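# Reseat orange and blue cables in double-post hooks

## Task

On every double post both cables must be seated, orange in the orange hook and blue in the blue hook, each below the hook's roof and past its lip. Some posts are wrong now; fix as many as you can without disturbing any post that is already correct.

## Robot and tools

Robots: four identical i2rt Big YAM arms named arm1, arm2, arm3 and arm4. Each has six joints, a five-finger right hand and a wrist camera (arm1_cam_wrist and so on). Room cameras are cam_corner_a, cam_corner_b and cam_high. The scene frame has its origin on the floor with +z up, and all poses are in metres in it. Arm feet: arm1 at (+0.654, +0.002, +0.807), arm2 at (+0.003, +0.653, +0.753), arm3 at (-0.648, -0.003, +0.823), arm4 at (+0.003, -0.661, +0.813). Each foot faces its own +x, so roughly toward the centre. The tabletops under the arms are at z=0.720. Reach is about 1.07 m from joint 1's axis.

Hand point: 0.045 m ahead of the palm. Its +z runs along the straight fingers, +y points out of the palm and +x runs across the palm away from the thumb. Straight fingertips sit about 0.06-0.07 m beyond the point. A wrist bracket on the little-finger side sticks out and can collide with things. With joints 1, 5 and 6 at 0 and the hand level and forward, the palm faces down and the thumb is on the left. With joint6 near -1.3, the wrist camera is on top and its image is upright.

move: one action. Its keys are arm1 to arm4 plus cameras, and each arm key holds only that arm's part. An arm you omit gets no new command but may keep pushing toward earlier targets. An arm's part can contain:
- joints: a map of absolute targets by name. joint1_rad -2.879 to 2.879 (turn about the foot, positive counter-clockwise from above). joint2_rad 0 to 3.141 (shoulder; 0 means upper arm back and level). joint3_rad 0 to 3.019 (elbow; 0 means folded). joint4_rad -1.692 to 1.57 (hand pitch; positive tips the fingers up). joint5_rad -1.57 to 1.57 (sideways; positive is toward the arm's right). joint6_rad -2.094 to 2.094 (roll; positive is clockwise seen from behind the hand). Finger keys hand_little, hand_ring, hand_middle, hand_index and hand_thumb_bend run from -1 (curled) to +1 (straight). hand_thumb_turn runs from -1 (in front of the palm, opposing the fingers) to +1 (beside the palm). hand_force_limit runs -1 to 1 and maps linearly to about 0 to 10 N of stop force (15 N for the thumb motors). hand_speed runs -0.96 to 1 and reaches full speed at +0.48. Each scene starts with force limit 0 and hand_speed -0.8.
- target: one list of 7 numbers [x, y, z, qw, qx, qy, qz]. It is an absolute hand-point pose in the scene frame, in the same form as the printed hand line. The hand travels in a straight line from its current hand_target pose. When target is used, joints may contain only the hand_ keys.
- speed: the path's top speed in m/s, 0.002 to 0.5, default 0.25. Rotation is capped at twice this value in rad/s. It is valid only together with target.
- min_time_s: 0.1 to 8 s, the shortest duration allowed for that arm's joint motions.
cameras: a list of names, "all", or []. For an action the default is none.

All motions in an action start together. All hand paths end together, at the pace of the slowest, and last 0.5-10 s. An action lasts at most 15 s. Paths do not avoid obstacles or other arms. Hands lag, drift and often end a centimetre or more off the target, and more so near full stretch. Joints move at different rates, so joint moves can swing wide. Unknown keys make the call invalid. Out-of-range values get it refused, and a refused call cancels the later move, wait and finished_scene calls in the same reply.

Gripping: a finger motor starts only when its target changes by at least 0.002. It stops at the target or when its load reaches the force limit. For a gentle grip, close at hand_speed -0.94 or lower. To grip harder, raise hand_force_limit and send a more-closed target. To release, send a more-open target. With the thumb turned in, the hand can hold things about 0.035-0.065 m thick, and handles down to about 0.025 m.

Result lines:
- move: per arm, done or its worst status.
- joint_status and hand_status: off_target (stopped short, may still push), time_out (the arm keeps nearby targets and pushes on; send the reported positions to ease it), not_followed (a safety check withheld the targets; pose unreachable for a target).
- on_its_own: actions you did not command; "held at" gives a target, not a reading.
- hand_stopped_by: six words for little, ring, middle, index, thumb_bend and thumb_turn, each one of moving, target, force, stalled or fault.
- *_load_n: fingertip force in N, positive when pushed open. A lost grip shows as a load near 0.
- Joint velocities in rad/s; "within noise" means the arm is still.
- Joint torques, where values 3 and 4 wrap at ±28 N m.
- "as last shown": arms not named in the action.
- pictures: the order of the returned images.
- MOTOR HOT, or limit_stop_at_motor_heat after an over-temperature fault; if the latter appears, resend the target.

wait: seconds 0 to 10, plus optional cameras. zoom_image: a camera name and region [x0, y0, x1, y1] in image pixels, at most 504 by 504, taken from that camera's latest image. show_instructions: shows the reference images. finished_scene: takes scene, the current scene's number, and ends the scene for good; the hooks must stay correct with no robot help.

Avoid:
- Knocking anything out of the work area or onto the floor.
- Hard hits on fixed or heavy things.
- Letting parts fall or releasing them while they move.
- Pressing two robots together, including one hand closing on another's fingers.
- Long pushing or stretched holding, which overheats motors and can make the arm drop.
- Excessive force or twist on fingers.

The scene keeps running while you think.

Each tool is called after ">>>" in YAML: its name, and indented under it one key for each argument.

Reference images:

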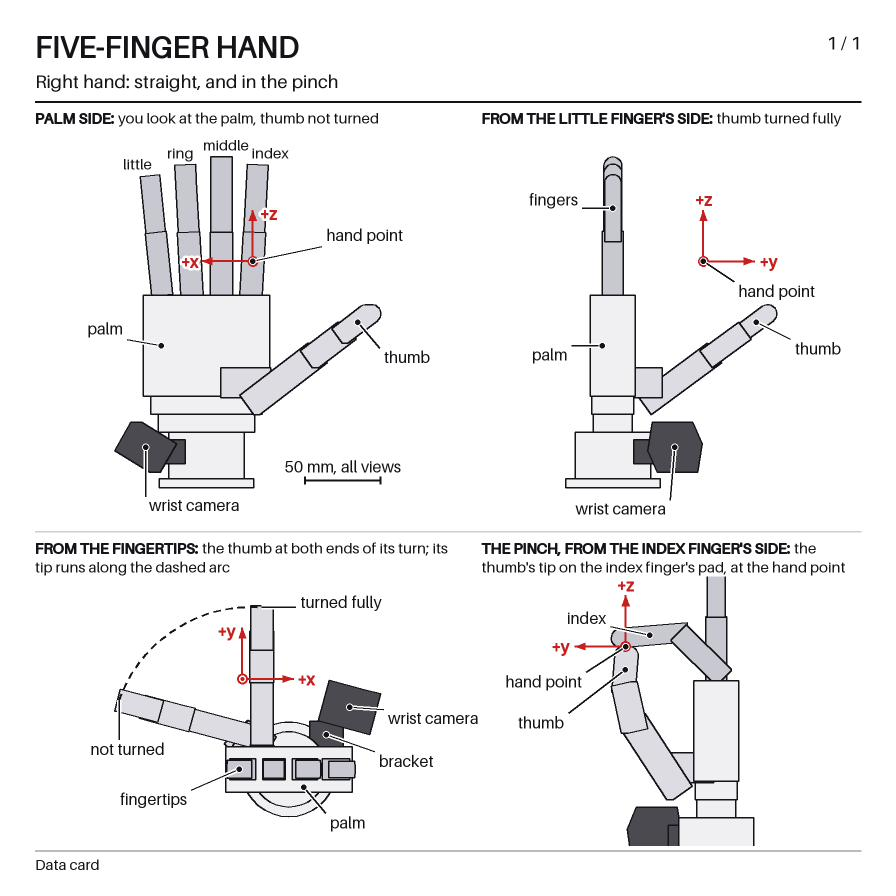

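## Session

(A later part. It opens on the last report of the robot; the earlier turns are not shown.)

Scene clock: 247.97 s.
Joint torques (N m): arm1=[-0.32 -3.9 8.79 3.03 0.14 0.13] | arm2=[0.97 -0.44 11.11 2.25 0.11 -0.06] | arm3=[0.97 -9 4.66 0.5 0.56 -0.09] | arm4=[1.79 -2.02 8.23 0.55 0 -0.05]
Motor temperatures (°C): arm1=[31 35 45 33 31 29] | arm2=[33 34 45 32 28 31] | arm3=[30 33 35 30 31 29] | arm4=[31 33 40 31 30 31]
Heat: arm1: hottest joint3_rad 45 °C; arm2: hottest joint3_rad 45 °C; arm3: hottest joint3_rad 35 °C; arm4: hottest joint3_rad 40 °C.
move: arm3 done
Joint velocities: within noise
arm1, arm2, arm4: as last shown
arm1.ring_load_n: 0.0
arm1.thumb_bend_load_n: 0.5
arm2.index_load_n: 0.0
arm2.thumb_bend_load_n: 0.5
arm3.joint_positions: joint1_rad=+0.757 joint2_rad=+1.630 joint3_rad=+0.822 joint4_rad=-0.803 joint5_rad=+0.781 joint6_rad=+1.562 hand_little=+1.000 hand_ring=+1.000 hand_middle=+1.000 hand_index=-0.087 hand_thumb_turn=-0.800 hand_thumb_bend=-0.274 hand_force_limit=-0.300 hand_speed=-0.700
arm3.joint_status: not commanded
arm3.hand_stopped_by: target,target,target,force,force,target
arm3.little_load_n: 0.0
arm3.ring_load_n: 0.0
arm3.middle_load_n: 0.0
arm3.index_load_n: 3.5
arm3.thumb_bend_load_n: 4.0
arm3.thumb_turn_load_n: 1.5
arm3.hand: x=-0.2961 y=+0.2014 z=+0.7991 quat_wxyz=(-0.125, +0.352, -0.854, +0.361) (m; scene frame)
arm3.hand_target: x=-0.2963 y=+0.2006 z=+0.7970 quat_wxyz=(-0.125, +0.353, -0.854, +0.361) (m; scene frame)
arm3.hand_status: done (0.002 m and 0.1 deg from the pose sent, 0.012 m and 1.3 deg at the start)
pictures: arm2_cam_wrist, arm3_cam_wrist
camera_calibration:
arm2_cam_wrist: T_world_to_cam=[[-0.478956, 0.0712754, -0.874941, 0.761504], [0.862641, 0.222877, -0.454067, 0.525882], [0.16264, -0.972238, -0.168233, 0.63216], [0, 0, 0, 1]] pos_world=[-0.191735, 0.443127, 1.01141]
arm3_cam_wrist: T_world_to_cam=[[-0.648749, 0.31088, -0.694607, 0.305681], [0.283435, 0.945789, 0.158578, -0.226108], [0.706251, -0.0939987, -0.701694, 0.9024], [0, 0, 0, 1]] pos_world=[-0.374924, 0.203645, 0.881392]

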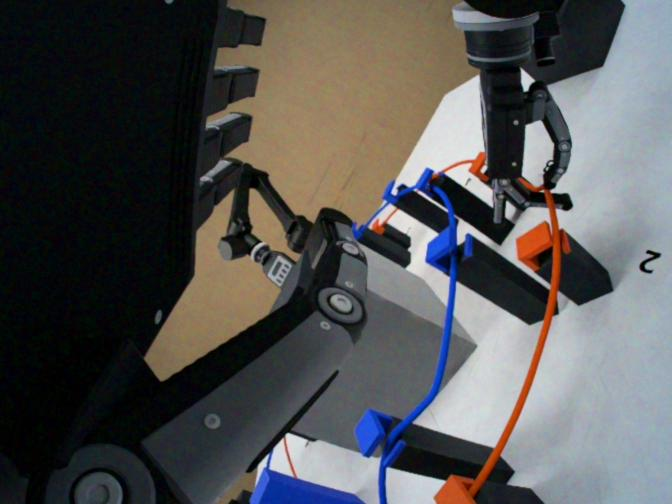

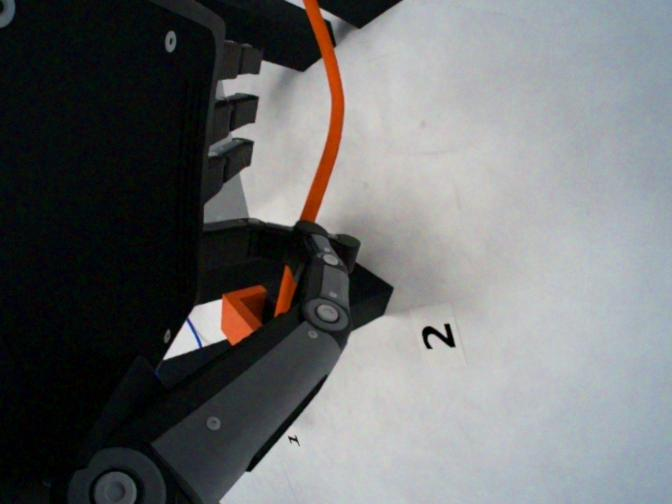

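>>> zoom_image:
  camera: "arm3_cam_wrist"
  region: [150, 0, 450, 225]

>>> zoom_image:
  camera: "arm2_cam_wrist"
  region: [380, 120, 580, 300]

Scaled by 1.680 from the camera's 672x504 image, which has a finer 960x720 frame.

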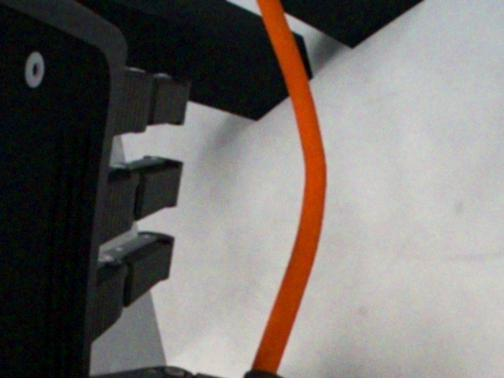

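Scaled by 2.520 from the camera's 672x504 image, which has a finer 960x720 frame.

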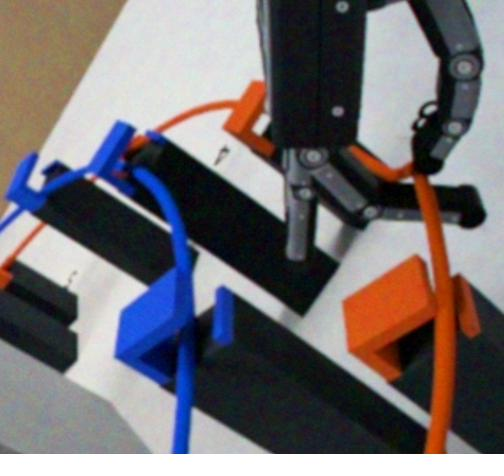

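>>> move:
  arm3: {"target": [-0.2760, 0.1725, 0.797, 0.125, -0.353, 0.854, -0.361], "speed": 0.03}
  cameras: ["arm3_cam_wrist", "arm2_cam_wrist"]

>>> zoom_image:
  camera: "arm2_cam_wrist"
  region: [490, 160, 610, 280]

>>> zoom_image:
  camera: "arm3_cam_wrist"
  region: [200, 210, 370, 380]

Scene clock: 254.23 s.
Joint torques (N m): arm1=[-0.32 -3.9 8.66 3 0.17 0.14] | arm2=[0.97 -0.38 11.1 2.22 0.11 -0.06] | arm3=[0.44 -10.58 4.6 0.61 0.53 -0.15] | arm4=[0.79 -0.73 8.28 0.5 -0.1 -0.13]
Motor temperatures (°C): arm1=[31 35 46 33 31 29] | arm2=[33 34 45 32 28 30] | arm3=[30 33 35 30 31 29] | arm4=[31 33 40 31 30 31]
Heat: arm1: hottest joint3_rad 46 °C; arm2: hottest joint3_rad 45 °C; arm3: hottest joint3_rad 35 °C; arm4: hottest joint3_rad 40 °C.
move: arm3 done
Joint velocities: within noise
arm1, arm2, arm4: as last shown
arm1.thumb_bend_load_n: 0.0
arm2.thumb_bend_load_n: 0.0
arm3.joint_positions: joint1_rad=+0.671 joint2_rad=+1.630 joint3_rad=+0.795 joint4_rad=-0.704 joint5_rad=+0.780 joint6_rad=+1.439 hand_little=+1.000 hand_ring=+1.000 hand_middle=+1.000 hand_index=-0.087 hand_thumb_turn=-0.800 hand_thumb_bend=-0.274 hand_force_limit=-0.300 hand_speed=-0.700
arm3.joint_status: not commanded
arm3.hand_stopped_by: target,target,target,force,force,target
arm3.little_load_n: 0.0
arm3.ring_load_n: 0.0
arm3.middle_load_n: 0.0
arm3.index_load_n: 3.5
arm3.thumb_bend_load_n: 3.0
arm3.thumb_turn_load_n: 1.5
arm3.hand: x=-0.2788 y=+0.1743 z=+0.7916 quat_wxyz=(-0.119, +0.356, -0.853, +0.363) (m; scene frame)
arm3.hand_target: x=-0.2760 y=+0.1724 z=+0.7969 quat_wxyz=(-0.125, +0.353, -0.854, +0.361) (m; scene frame)
arm3.hand_status: done (0.006 m and 0.8 deg from the pose sent, 0.035 m and 0.1 deg at the start)
arm4.thumb_bend_load_n: 0.5
pictures: arm2_cam_wrist, arm3_cam_wrist
camera_calibration:
arm2_cam_wrist: T_world_to_cam=[[-0.478956, 0.0712754, -0.874941, 0.761504], [0.862641, 0.222877, -0.454067, 0.525882], [0.16264, -0.972238, -0.168233, 0.63216], [0, 0, 0, 1]] pos_world=[-0.191735, 0.443127, 1.01141]
arm3_cam_wrist: T_world_to_cam=[[-0.657165, 0.303652, -0.689876, 0.315272], [0.283924, 0.947571, 0.146616, -0.194817], [0.698227, -0.0995213, -0.708925, 0.886873], [0, 0, 0, 1]] pos_world=[-0.35674, 0.177133, 0.874788]

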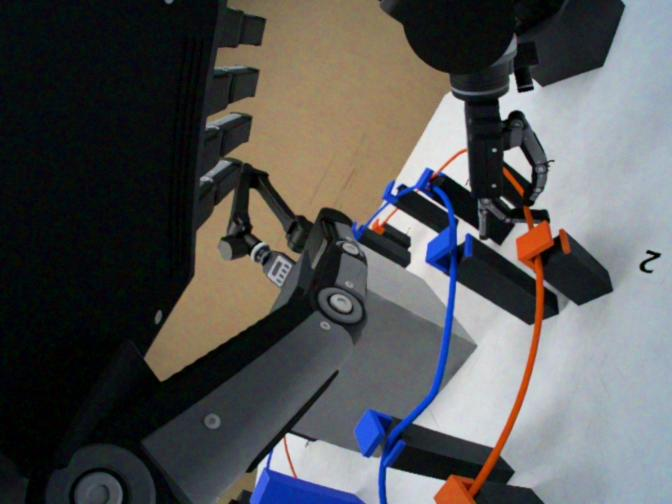

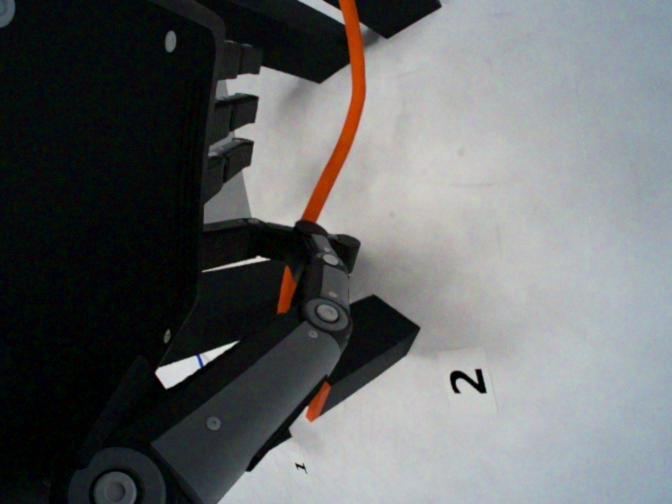

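Scaled by 4.200 from the camera's 672x504 image, which has a finer 960x720 frame.

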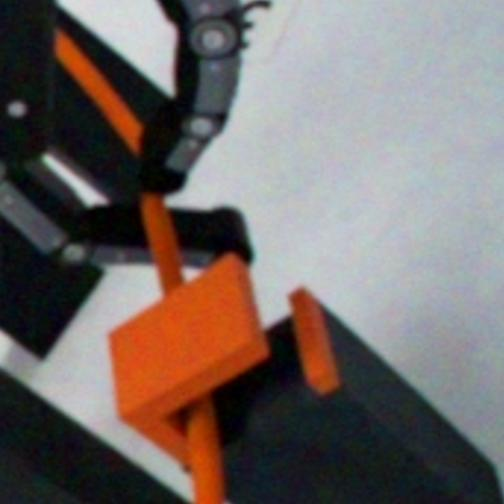

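Scaled by 2.965 from the camera's 672x504 image, which has a finer 960x720 frame.

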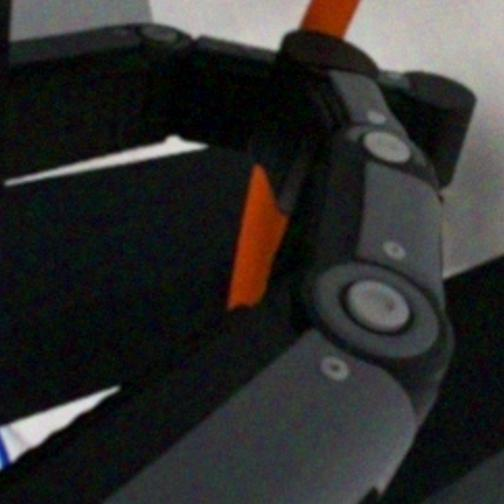

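>>> move:
  arm3: {"joints": {"hand_index": 1.0, "hand_speed": -0.4}}
  cameras: ["arm3_cam_wrist", "arm2_cam_wrist"]

>>> zoom_image:
  camera: "arm2_cam_wrist"
  region: [460, 140, 610, 290]

>>> zoom_image:
  camera: "arm3_cam_wrist"
  region: [200, 180, 400, 380]

Scene clock: 256.07 s.
Joint torques (N m): arm1=[-0.03 -3.78 8.73 3.1 0.18 0.15] | arm2=[0.97 -0.5 11.1 2.26 0.11 -0.06] | arm3=[0.21 -10.46 4.57 0.64 0.58 -0.13] | arm4=[2.14 -1.14 8.25 0.29 -0.03 -0.08]
Motor temperatures (°C): arm1=[31 35 46 33 31 29] | arm2=[33 34 45 32 28 30] | arm3=[30 33 35 30 31 29] | arm4=[31 33 40 31 30 31]
Heat: arm1: hottest joint3_rad 46 °C; arm2: hottest joint3_rad 45 °C; arm3: hottest joint3_rad 35 °C; arm4: hottest joint3_rad 40 °C.
move: arm3 done
Joint velocities: within noise
arm1, arm2, arm4: as last shown
arm1.thumb_bend_load_n: 0.5
arm3.joint_positions: joint1_rad=+0.671 joint2_rad=+1.630 joint3_rad=+0.795 joint4_rad=-0.704 joint5_rad=+0.779 joint6_rad=+1.436 hand_little=+1.000 hand_ring=+1.000 hand_middle=+1.000 hand_index=+1.000 hand_thumb_turn=-0.800 hand_thumb_bend=-0.275 hand_force_limit=-0.300 hand_speed=-0.400
arm3.joint_status: all done
arm3.hand_stopped_by: target,target,target,target,force,target
arm3.little_load_n: 0.0
arm3.ring_load_n: 0.0
arm3.middle_load_n: 0.0
arm3.index_load_n: 0.0
arm3.thumb_bend_load_n: 0.5
arm3.thumb_turn_load_n: 0.0
arm3.hand: x=-0.2791 y=+0.1743 z=+0.7915 quat_wxyz=(-0.118, +0.357, -0.853, +0.363) (m; scene frame)
arm3.hand_target: x=-0.2760 y=+0.1725 z=+0.7969 quat_wxyz=(-0.125, +0.353, -0.854, +0.361) (m; scene frame)
arm3.hand_status: not commanded
arm4.thumb_bend_load_n: 0.0
pictures: arm2_cam_wrist, arm3_cam_wrist
camera_calibration:
arm2_cam_wrist: T_world_to_cam=[[-0.478956, 0.0712754, -0.874941, 0.761504], [0.862641, 0.222877, -0.454067, 0.525882], [0.16264, -0.972238, -0.168233, 0.63216], [0, 0, 0, 1]] pos_world=[-0.191735, 0.443127, 1.01141]
arm3_cam_wrist: T_world_to_cam=[[-0.659267, 0.301611, -0.688765, 0.313874], [0.282123, 0.948322, 0.14523, -0.19426], [0.696974, -0.0985715, -0.710289, 0.887509], [0, 0, 0, 1]] pos_world=[-0.356839, 0.177036, 0.874786]

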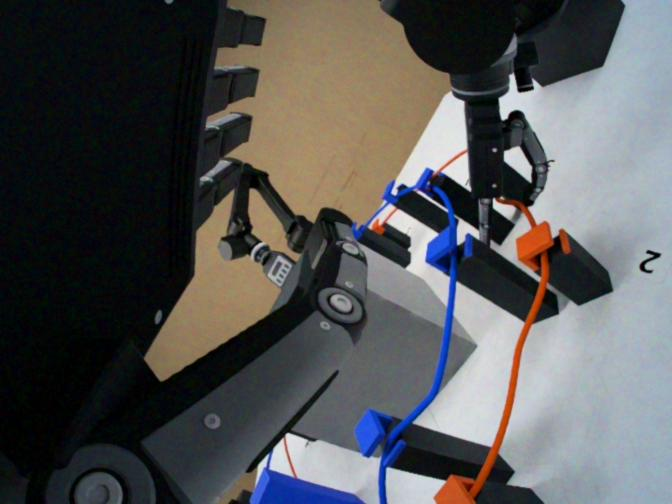

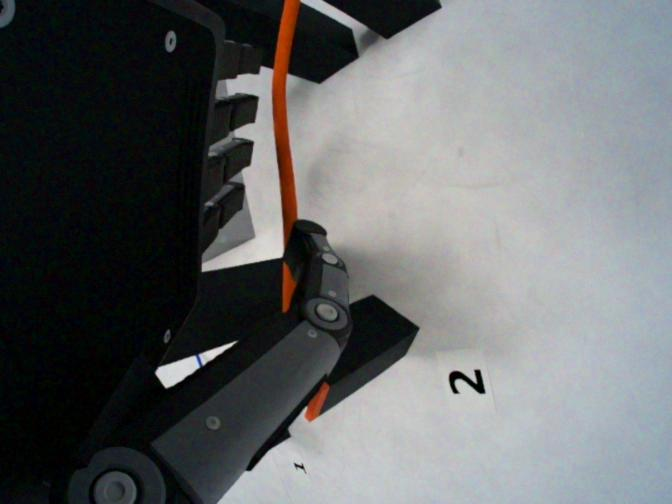

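Scaled by 3.360 from the camera's 672x504 image, which has a finer 960x720 frame.

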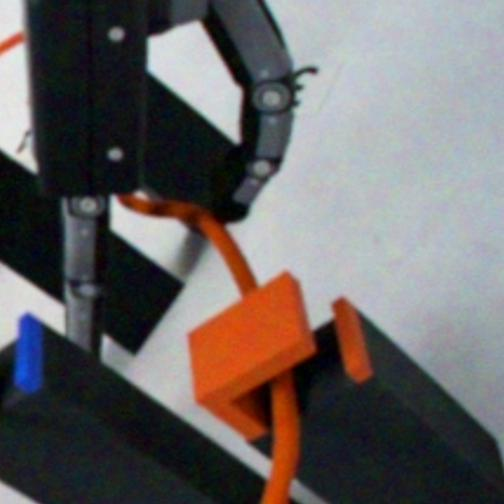

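Scaled by 2.520 from the camera's 672x504 image, which has a finer 960x720 frame.

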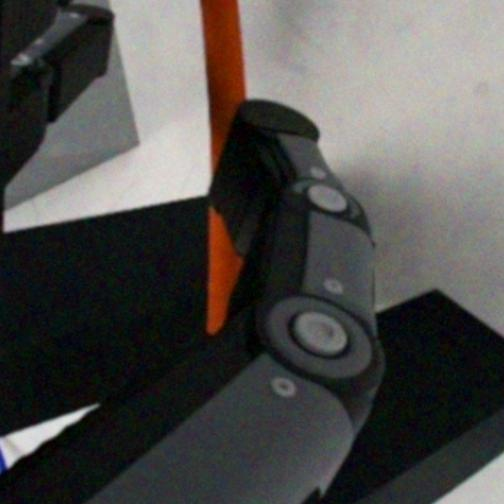

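>>> zoom_image:
  camera: "arm2_cam_wrist"
  region: [330, 380, 530, 504]

>>> move:
  arm3: {"target": [-0.339, 0.233, 0.874, 0.125, -0.353, 0.854, -0.361], "speed": 0.08, "joints": {"hand_thumb_bend": 0.3}}
  cameras: ["all"]

Scaled by 2.520 from the camera's 672x504 image, which has a finer 960x720 frame.

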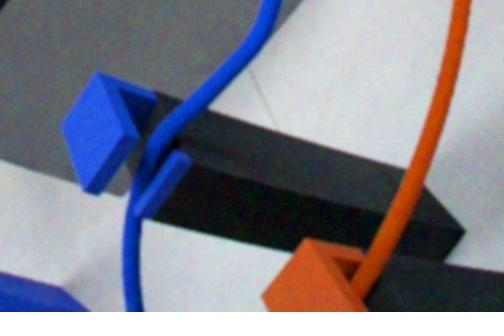

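Scene clock: 258.77 s.
Joint torques (N m): arm1=[-0.38 -3.72 8.79 3.07 0.17 0.15] | arm2=[0.91 -0.56 11.07 2.22 0.11 -0.06] | arm3=[1.49 -10.05 8.28 -0.62 0.57 0.04] | arm4=[1.73 -1.96 8.29 0.31 0 -0.13]
Motor temperatures (°C): arm1=[31 35 46 33 31 29] | arm2=[33 34 45 32 28 30] | arm3=[30 33 35 30 31 29] | arm4=[31 33 40 31 30 31]
Heat: arm1: hottest joint3_rad 46 °C; arm2: hottest joint3_rad 45 °C; arm3: hottest joint3_rad 35 °C; arm4: hottest joint3_rad 40 °C.
move: arm3 off_target
Joint velocities: within noise
arm1, arm2, arm4: as last shown
arm1.thumb_bend_load_n: 0.0
arm3.joint_positions: joint1_rad=+0.893 joint2_rad=+1.519 joint3_rad=+0.873 joint4_rad=-1.156 joint5_rad=+0.764 joint6_rad=+1.748 hand_little=+1.000 hand_ring=+1.000 hand_middle=+1.000 hand_index=+1.000 hand_thumb_turn=-0.800 hand_thumb_bend=+0.300 hand_force_limit=-0.300 hand_speed=-0.400
arm3.joint_status: all done
arm3.hand_stopped_by: target,target,target,target,target,target
arm3.little_load_n: 0.0
arm3.ring_load_n: 0.0
arm3.middle_load_n: 0.0
arm3.index_load_n: 0.0
arm3.thumb_bend_load_n: 0.0
arm3.thumb_turn_load_n: 0.0
arm3.hand: x=-0.3504 y=+0.2157 z=+0.8538 quat_wxyz=(-0.100, +0.363, -0.848, +0.374) (m; scene frame)
arm3.hand_target: x=-0.3394 y=+0.2323 z=+0.8741 quat_wxyz=(-0.125, +0.353, -0.854, +0.361) (m; scene frame)
arm3.hand_status: off_target (0.029 m and 3.5 deg from the pose sent, 0.118 m and 0.9 deg at the start)
pictures: arm1_cam_wrist, arm2_cam_wrist, arm3_cam_wrist, arm4_cam_wrist, cam_corner_a, cam_corner_b, cam_high
camera_calibration:
arm1_cam_wrist: T_world_to_cam=[[0.44037, 0.0421731, -0.896825, 0.778833], [0.311993, -0.943832, 0.108815, -0.229746], [-0.841864, -0.327722, -0.428793, 0.742604], [0, 0, 0, 1]] pos_world=[0.353877, -0.00631914, 1.0419]
arm2_cam_wrist: T_world_to_cam=[[-0.478956, 0.0712754, -0.874941, 0.761504], [0.862641, 0.222877, -0.454067, 0.525882], [0.16264, -0.972238, -0.168233, 0.63216], [0, 0, 0, 1]] pos_world=[-0.191735, 0.443127, 1.01141]
arm3_cam_wrist: T_world_to_cam=[[-0.677111, 0.27787, -0.681402, 0.289876], [0.287223, 0.952317, 0.102932, -0.185434], [0.677513, -0.126018, -0.724635, 0.996918], [0, 0, 0, 1]] pos_world=[-0.425885, 0.221674, 0.93901]
arm4_cam_wrist: T_world_to_cam=[[0.278572, -0.831476, -0.480672, 0.0609261], [-0.849643, -0.446698, 0.280299, -0.385758], [-0.447777, 0.330316, -0.830895, 0.999925], [0, 0, 0, 1]] pos_world=[0.103015, -0.45195, 0.968246]

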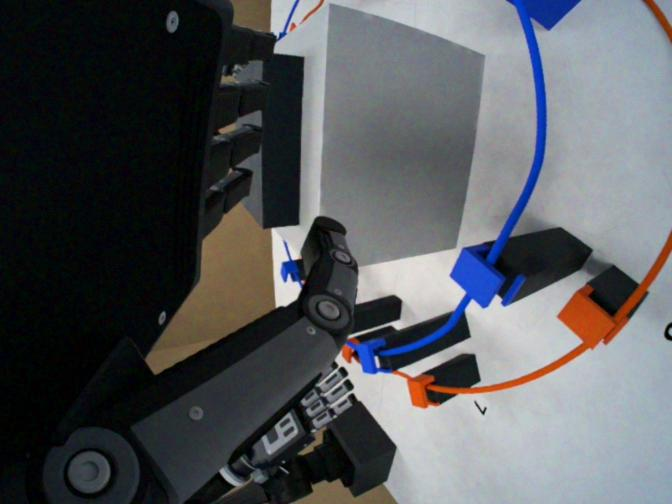

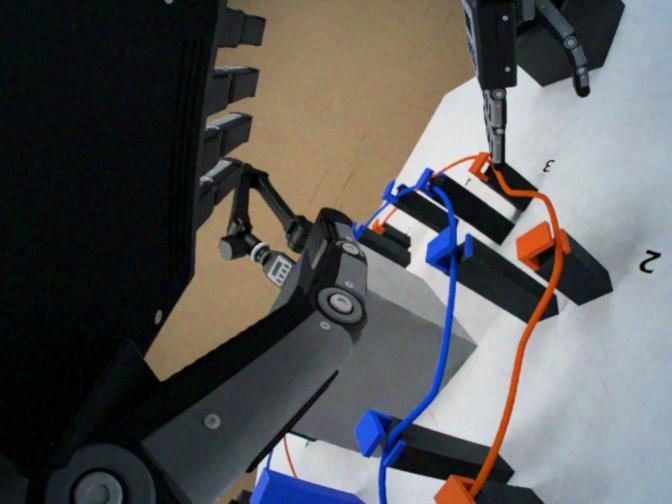

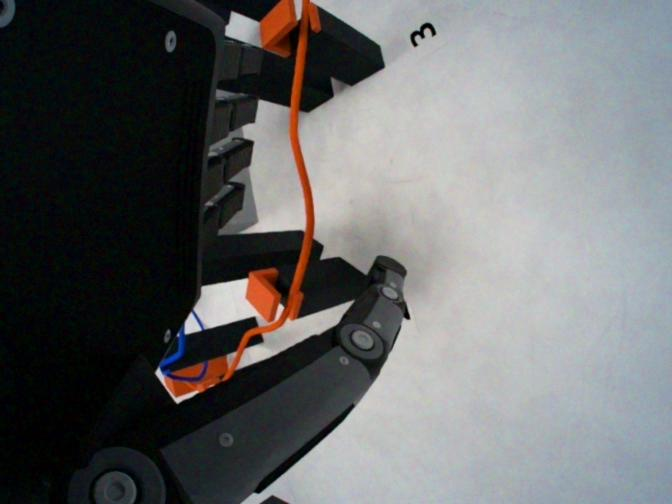

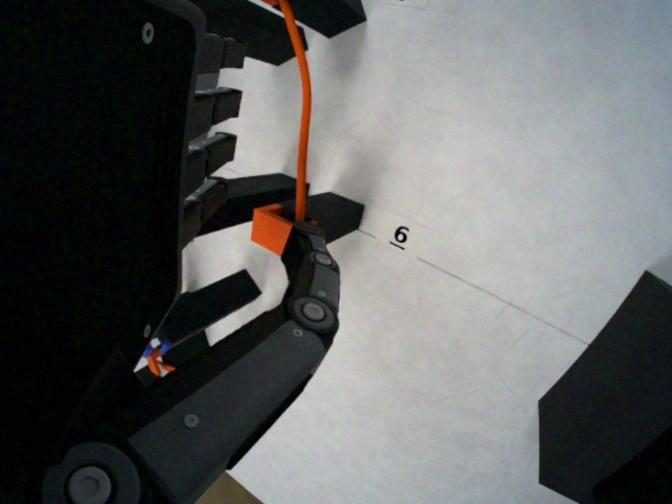

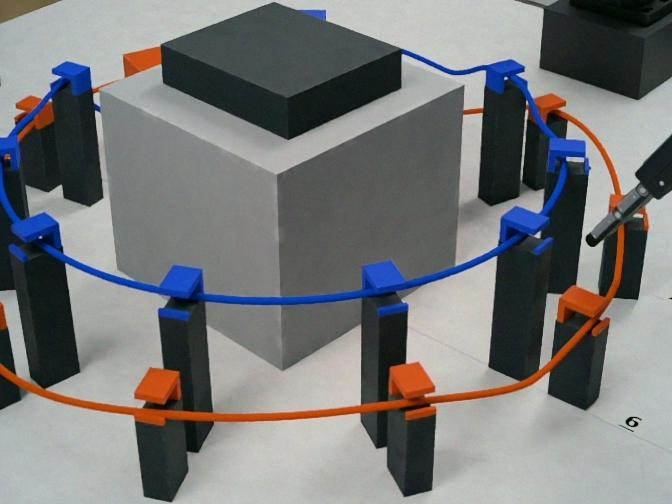

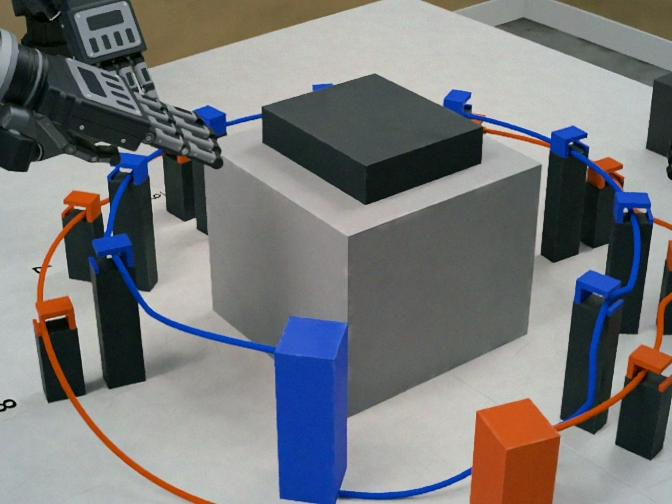

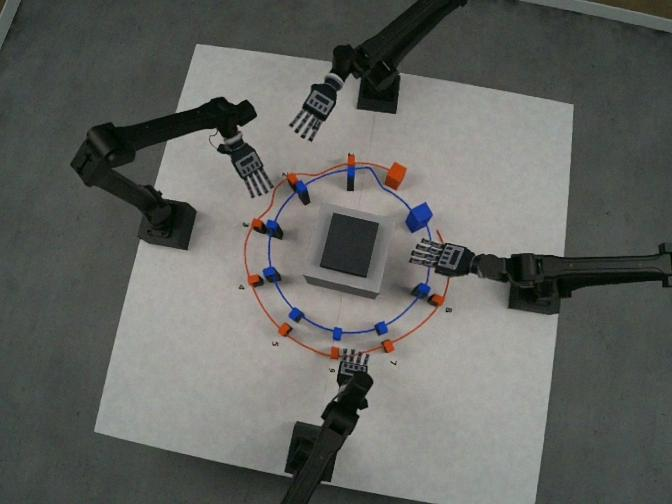

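>>> zoom_image:
  camera: "arm2_cam_wrist"
  region: [460, 140, 610, 290]

>>> zoom_image:
  camera: "arm3_cam_wrist"
  region: [200, 200, 380, 380]

Scaled by 3.360 from the camera's 672x504 image, which has a finer 960x720 frame.

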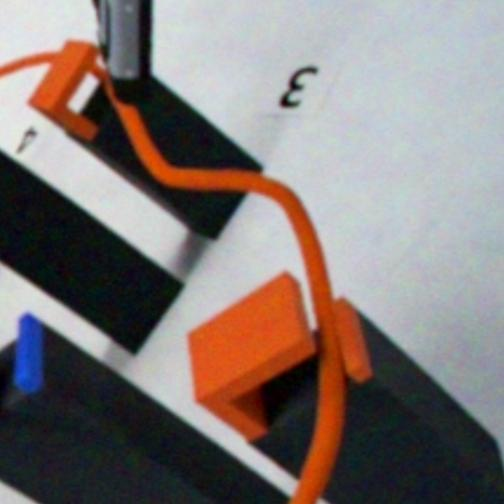

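Scaled by 2.800 from the camera's 672x504 image, which has a finer 960x720 frame.

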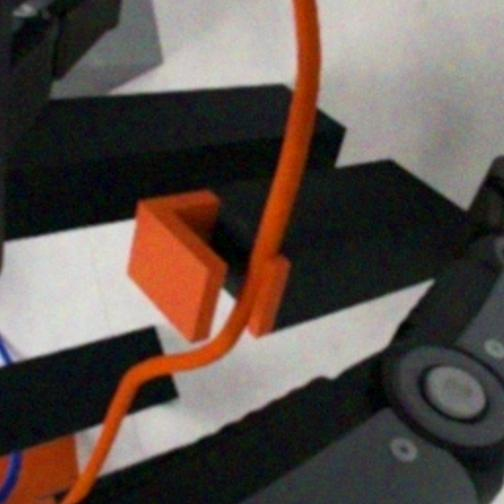

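>>> zoom_image:
  camera: "arm3_cam_wrist"
  region: [265, 270, 325, 330]

>>> zoom_image:
  camera: "arm2_cam_wrist"
  region: [530, 210, 590, 270]

Scaled by 8.400 from the camera's 672x504 image, which has a finer 960x720 frame.

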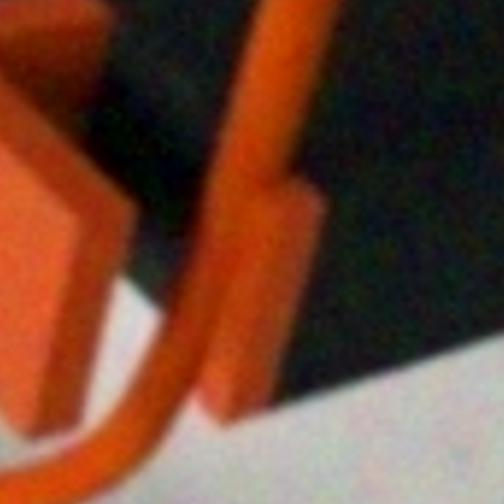

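Scaled by 8.400 from the camera's 672x504 image, which has a finer 960x720 frame.

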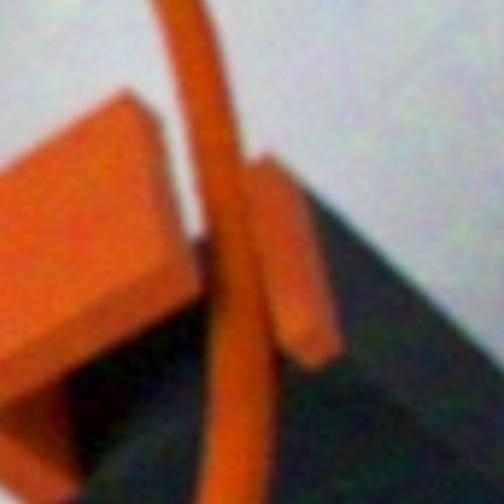

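>>> zoom_image:
  camera: "arm1_cam_wrist"
  region: [540, 250, 672, 370]

>>> zoom_image:
  camera: "arm1_cam_wrist"
  region: [440, 220, 560, 330]

>>> zoom_image:
  camera: "arm2_cam_wrist"
  region: [340, 395, 430, 485]

>>> zoom_image:
  camera: "cam_corner_b"
  region: [20, 220, 160, 360]

>>> zoom_image:
  camera: "cam_corner_b"
  region: [540, 120, 672, 330]

>>> zoom_image:
  camera: "cam_corner_a"
  region: [480, 40, 660, 240]

>>> zoom_image:
  camera: "cam_corner_a"
  region: [460, 190, 660, 390]

>>> zoom_image:
  camera: "cam_corner_a"
  region: [0, 40, 120, 260]

>>> zoom_image:
  camera: "cam_corner_a"
  region: [120, 250, 450, 440]

Scaled by 3.818 from the camera's 672x504 image, which has a finer 960x720 frame.

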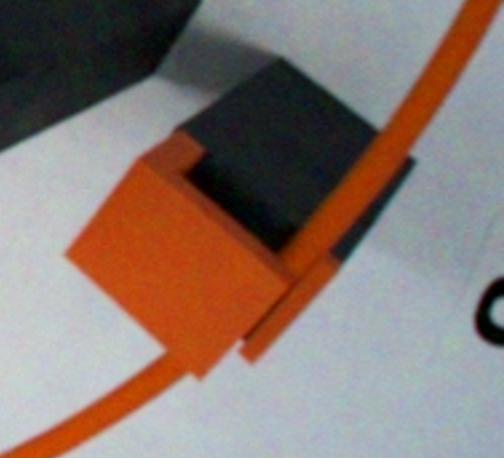

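Scaled by 4.200 from the camera's 672x504 image, which has a finer 960x720 frame.

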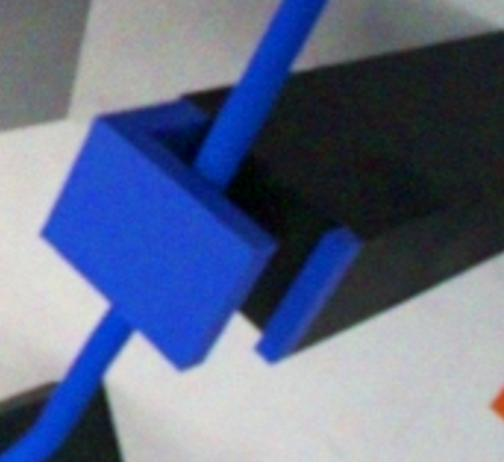

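Scaled by 5.600 from the camera's 672x504 image, which has a finer 960x720 frame.

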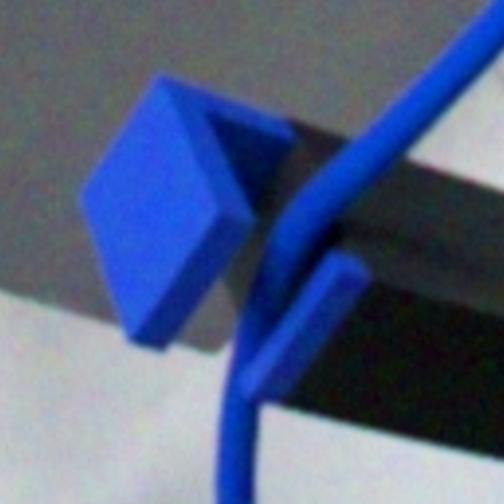

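Scaled by 3.600 from the camera's 672x504 image, which has a finer 960x720 frame.

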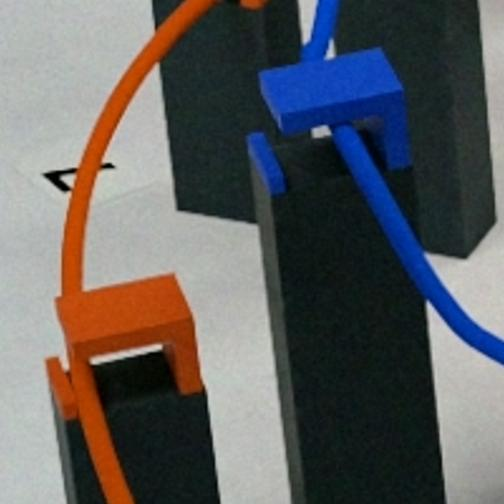

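Scaled by 2.400 from the camera's 672x504 image, which has a finer 960x720 frame.

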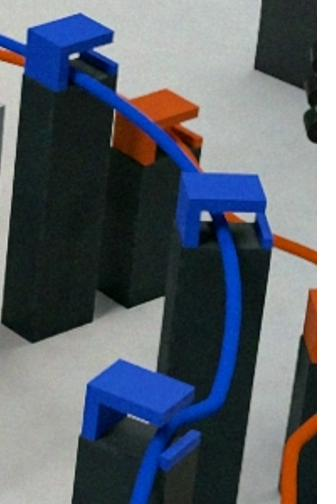

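Scaled by 2.520 from the camera's 672x504 image, which has a finer 960x720 frame.

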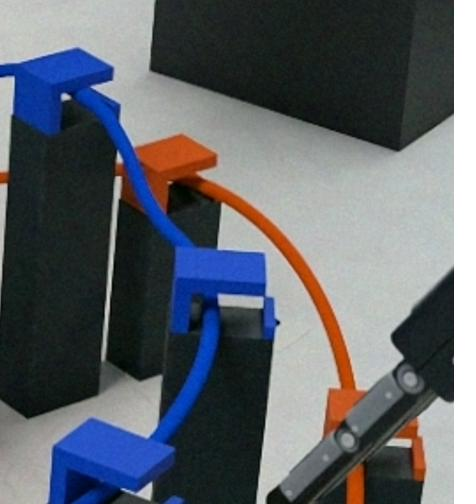

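Scaled by 2.520 from the camera's 672x504 image, which has a finer 960x720 frame.

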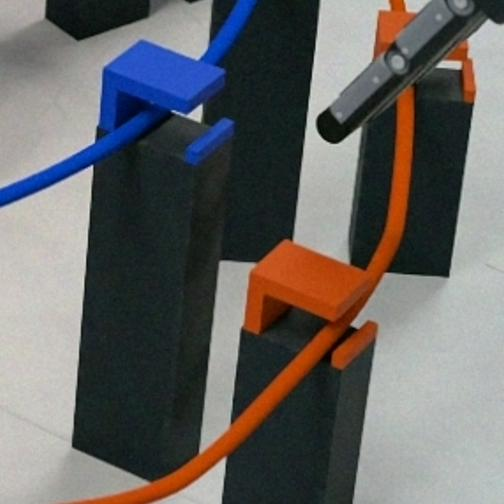

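Scaled by 2.291 from the camera's 672x504 image, which has a finer 960x720 frame.

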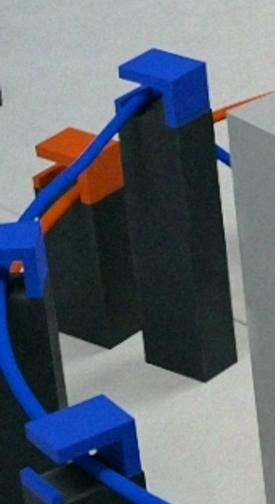

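Scaled by 1.527 from the camera's 672x504 image, which has a finer 960x720 frame.

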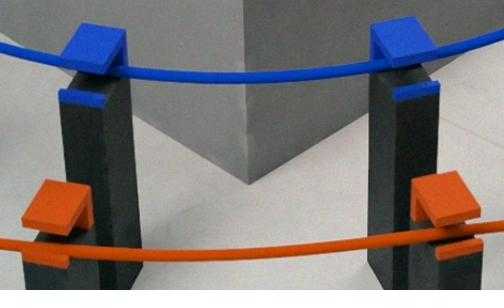

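>>> zoom_image:
  camera: "cam_corner_b"
  region: [560, 260, 672, 420]

>>> zoom_image:
  camera: "arm3_cam_wrist"
  region: [230, 0, 350, 110]

>>> zoom_image:
  camera: "arm2_cam_wrist"
  region: [420, 400, 560, 504]

>>> zoom_image:
  camera: "arm1_cam_wrist"
  region: [330, 300, 490, 420]

Scaled by 3.150 from the camera's 672x504 image, which has a finer 960x720 frame.

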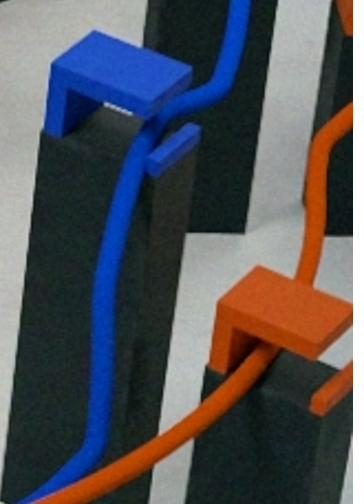

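Scaled by 4.200 from the camera's 672x504 image, which has a finer 960x720 frame.

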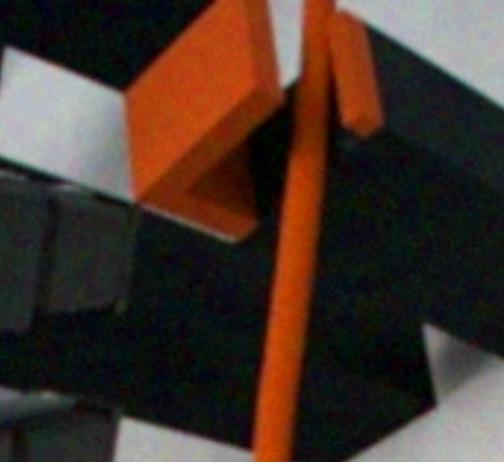

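Scaled by 3.600 from the camera's 672x504 image, which has a finer 960x720 frame.

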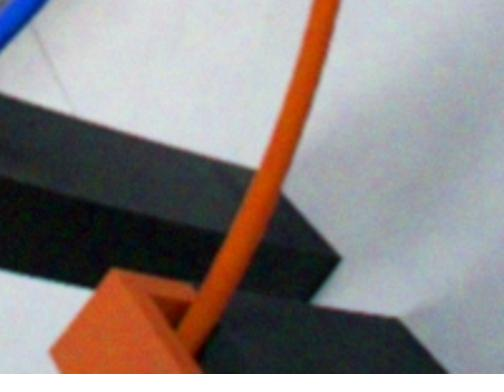

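Scaled by 3.150 from the camera's 672x504 image, which has a finer 960x720 frame.

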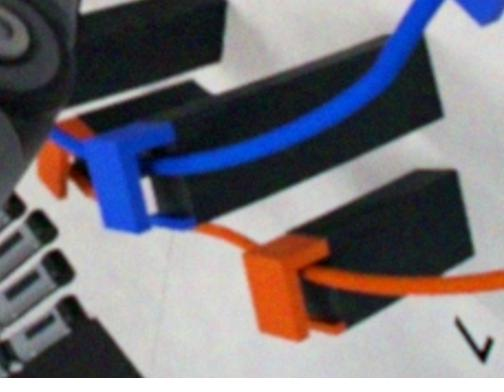

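>>> finished_scene:
  scene: 1

The scene is finished: the task was done.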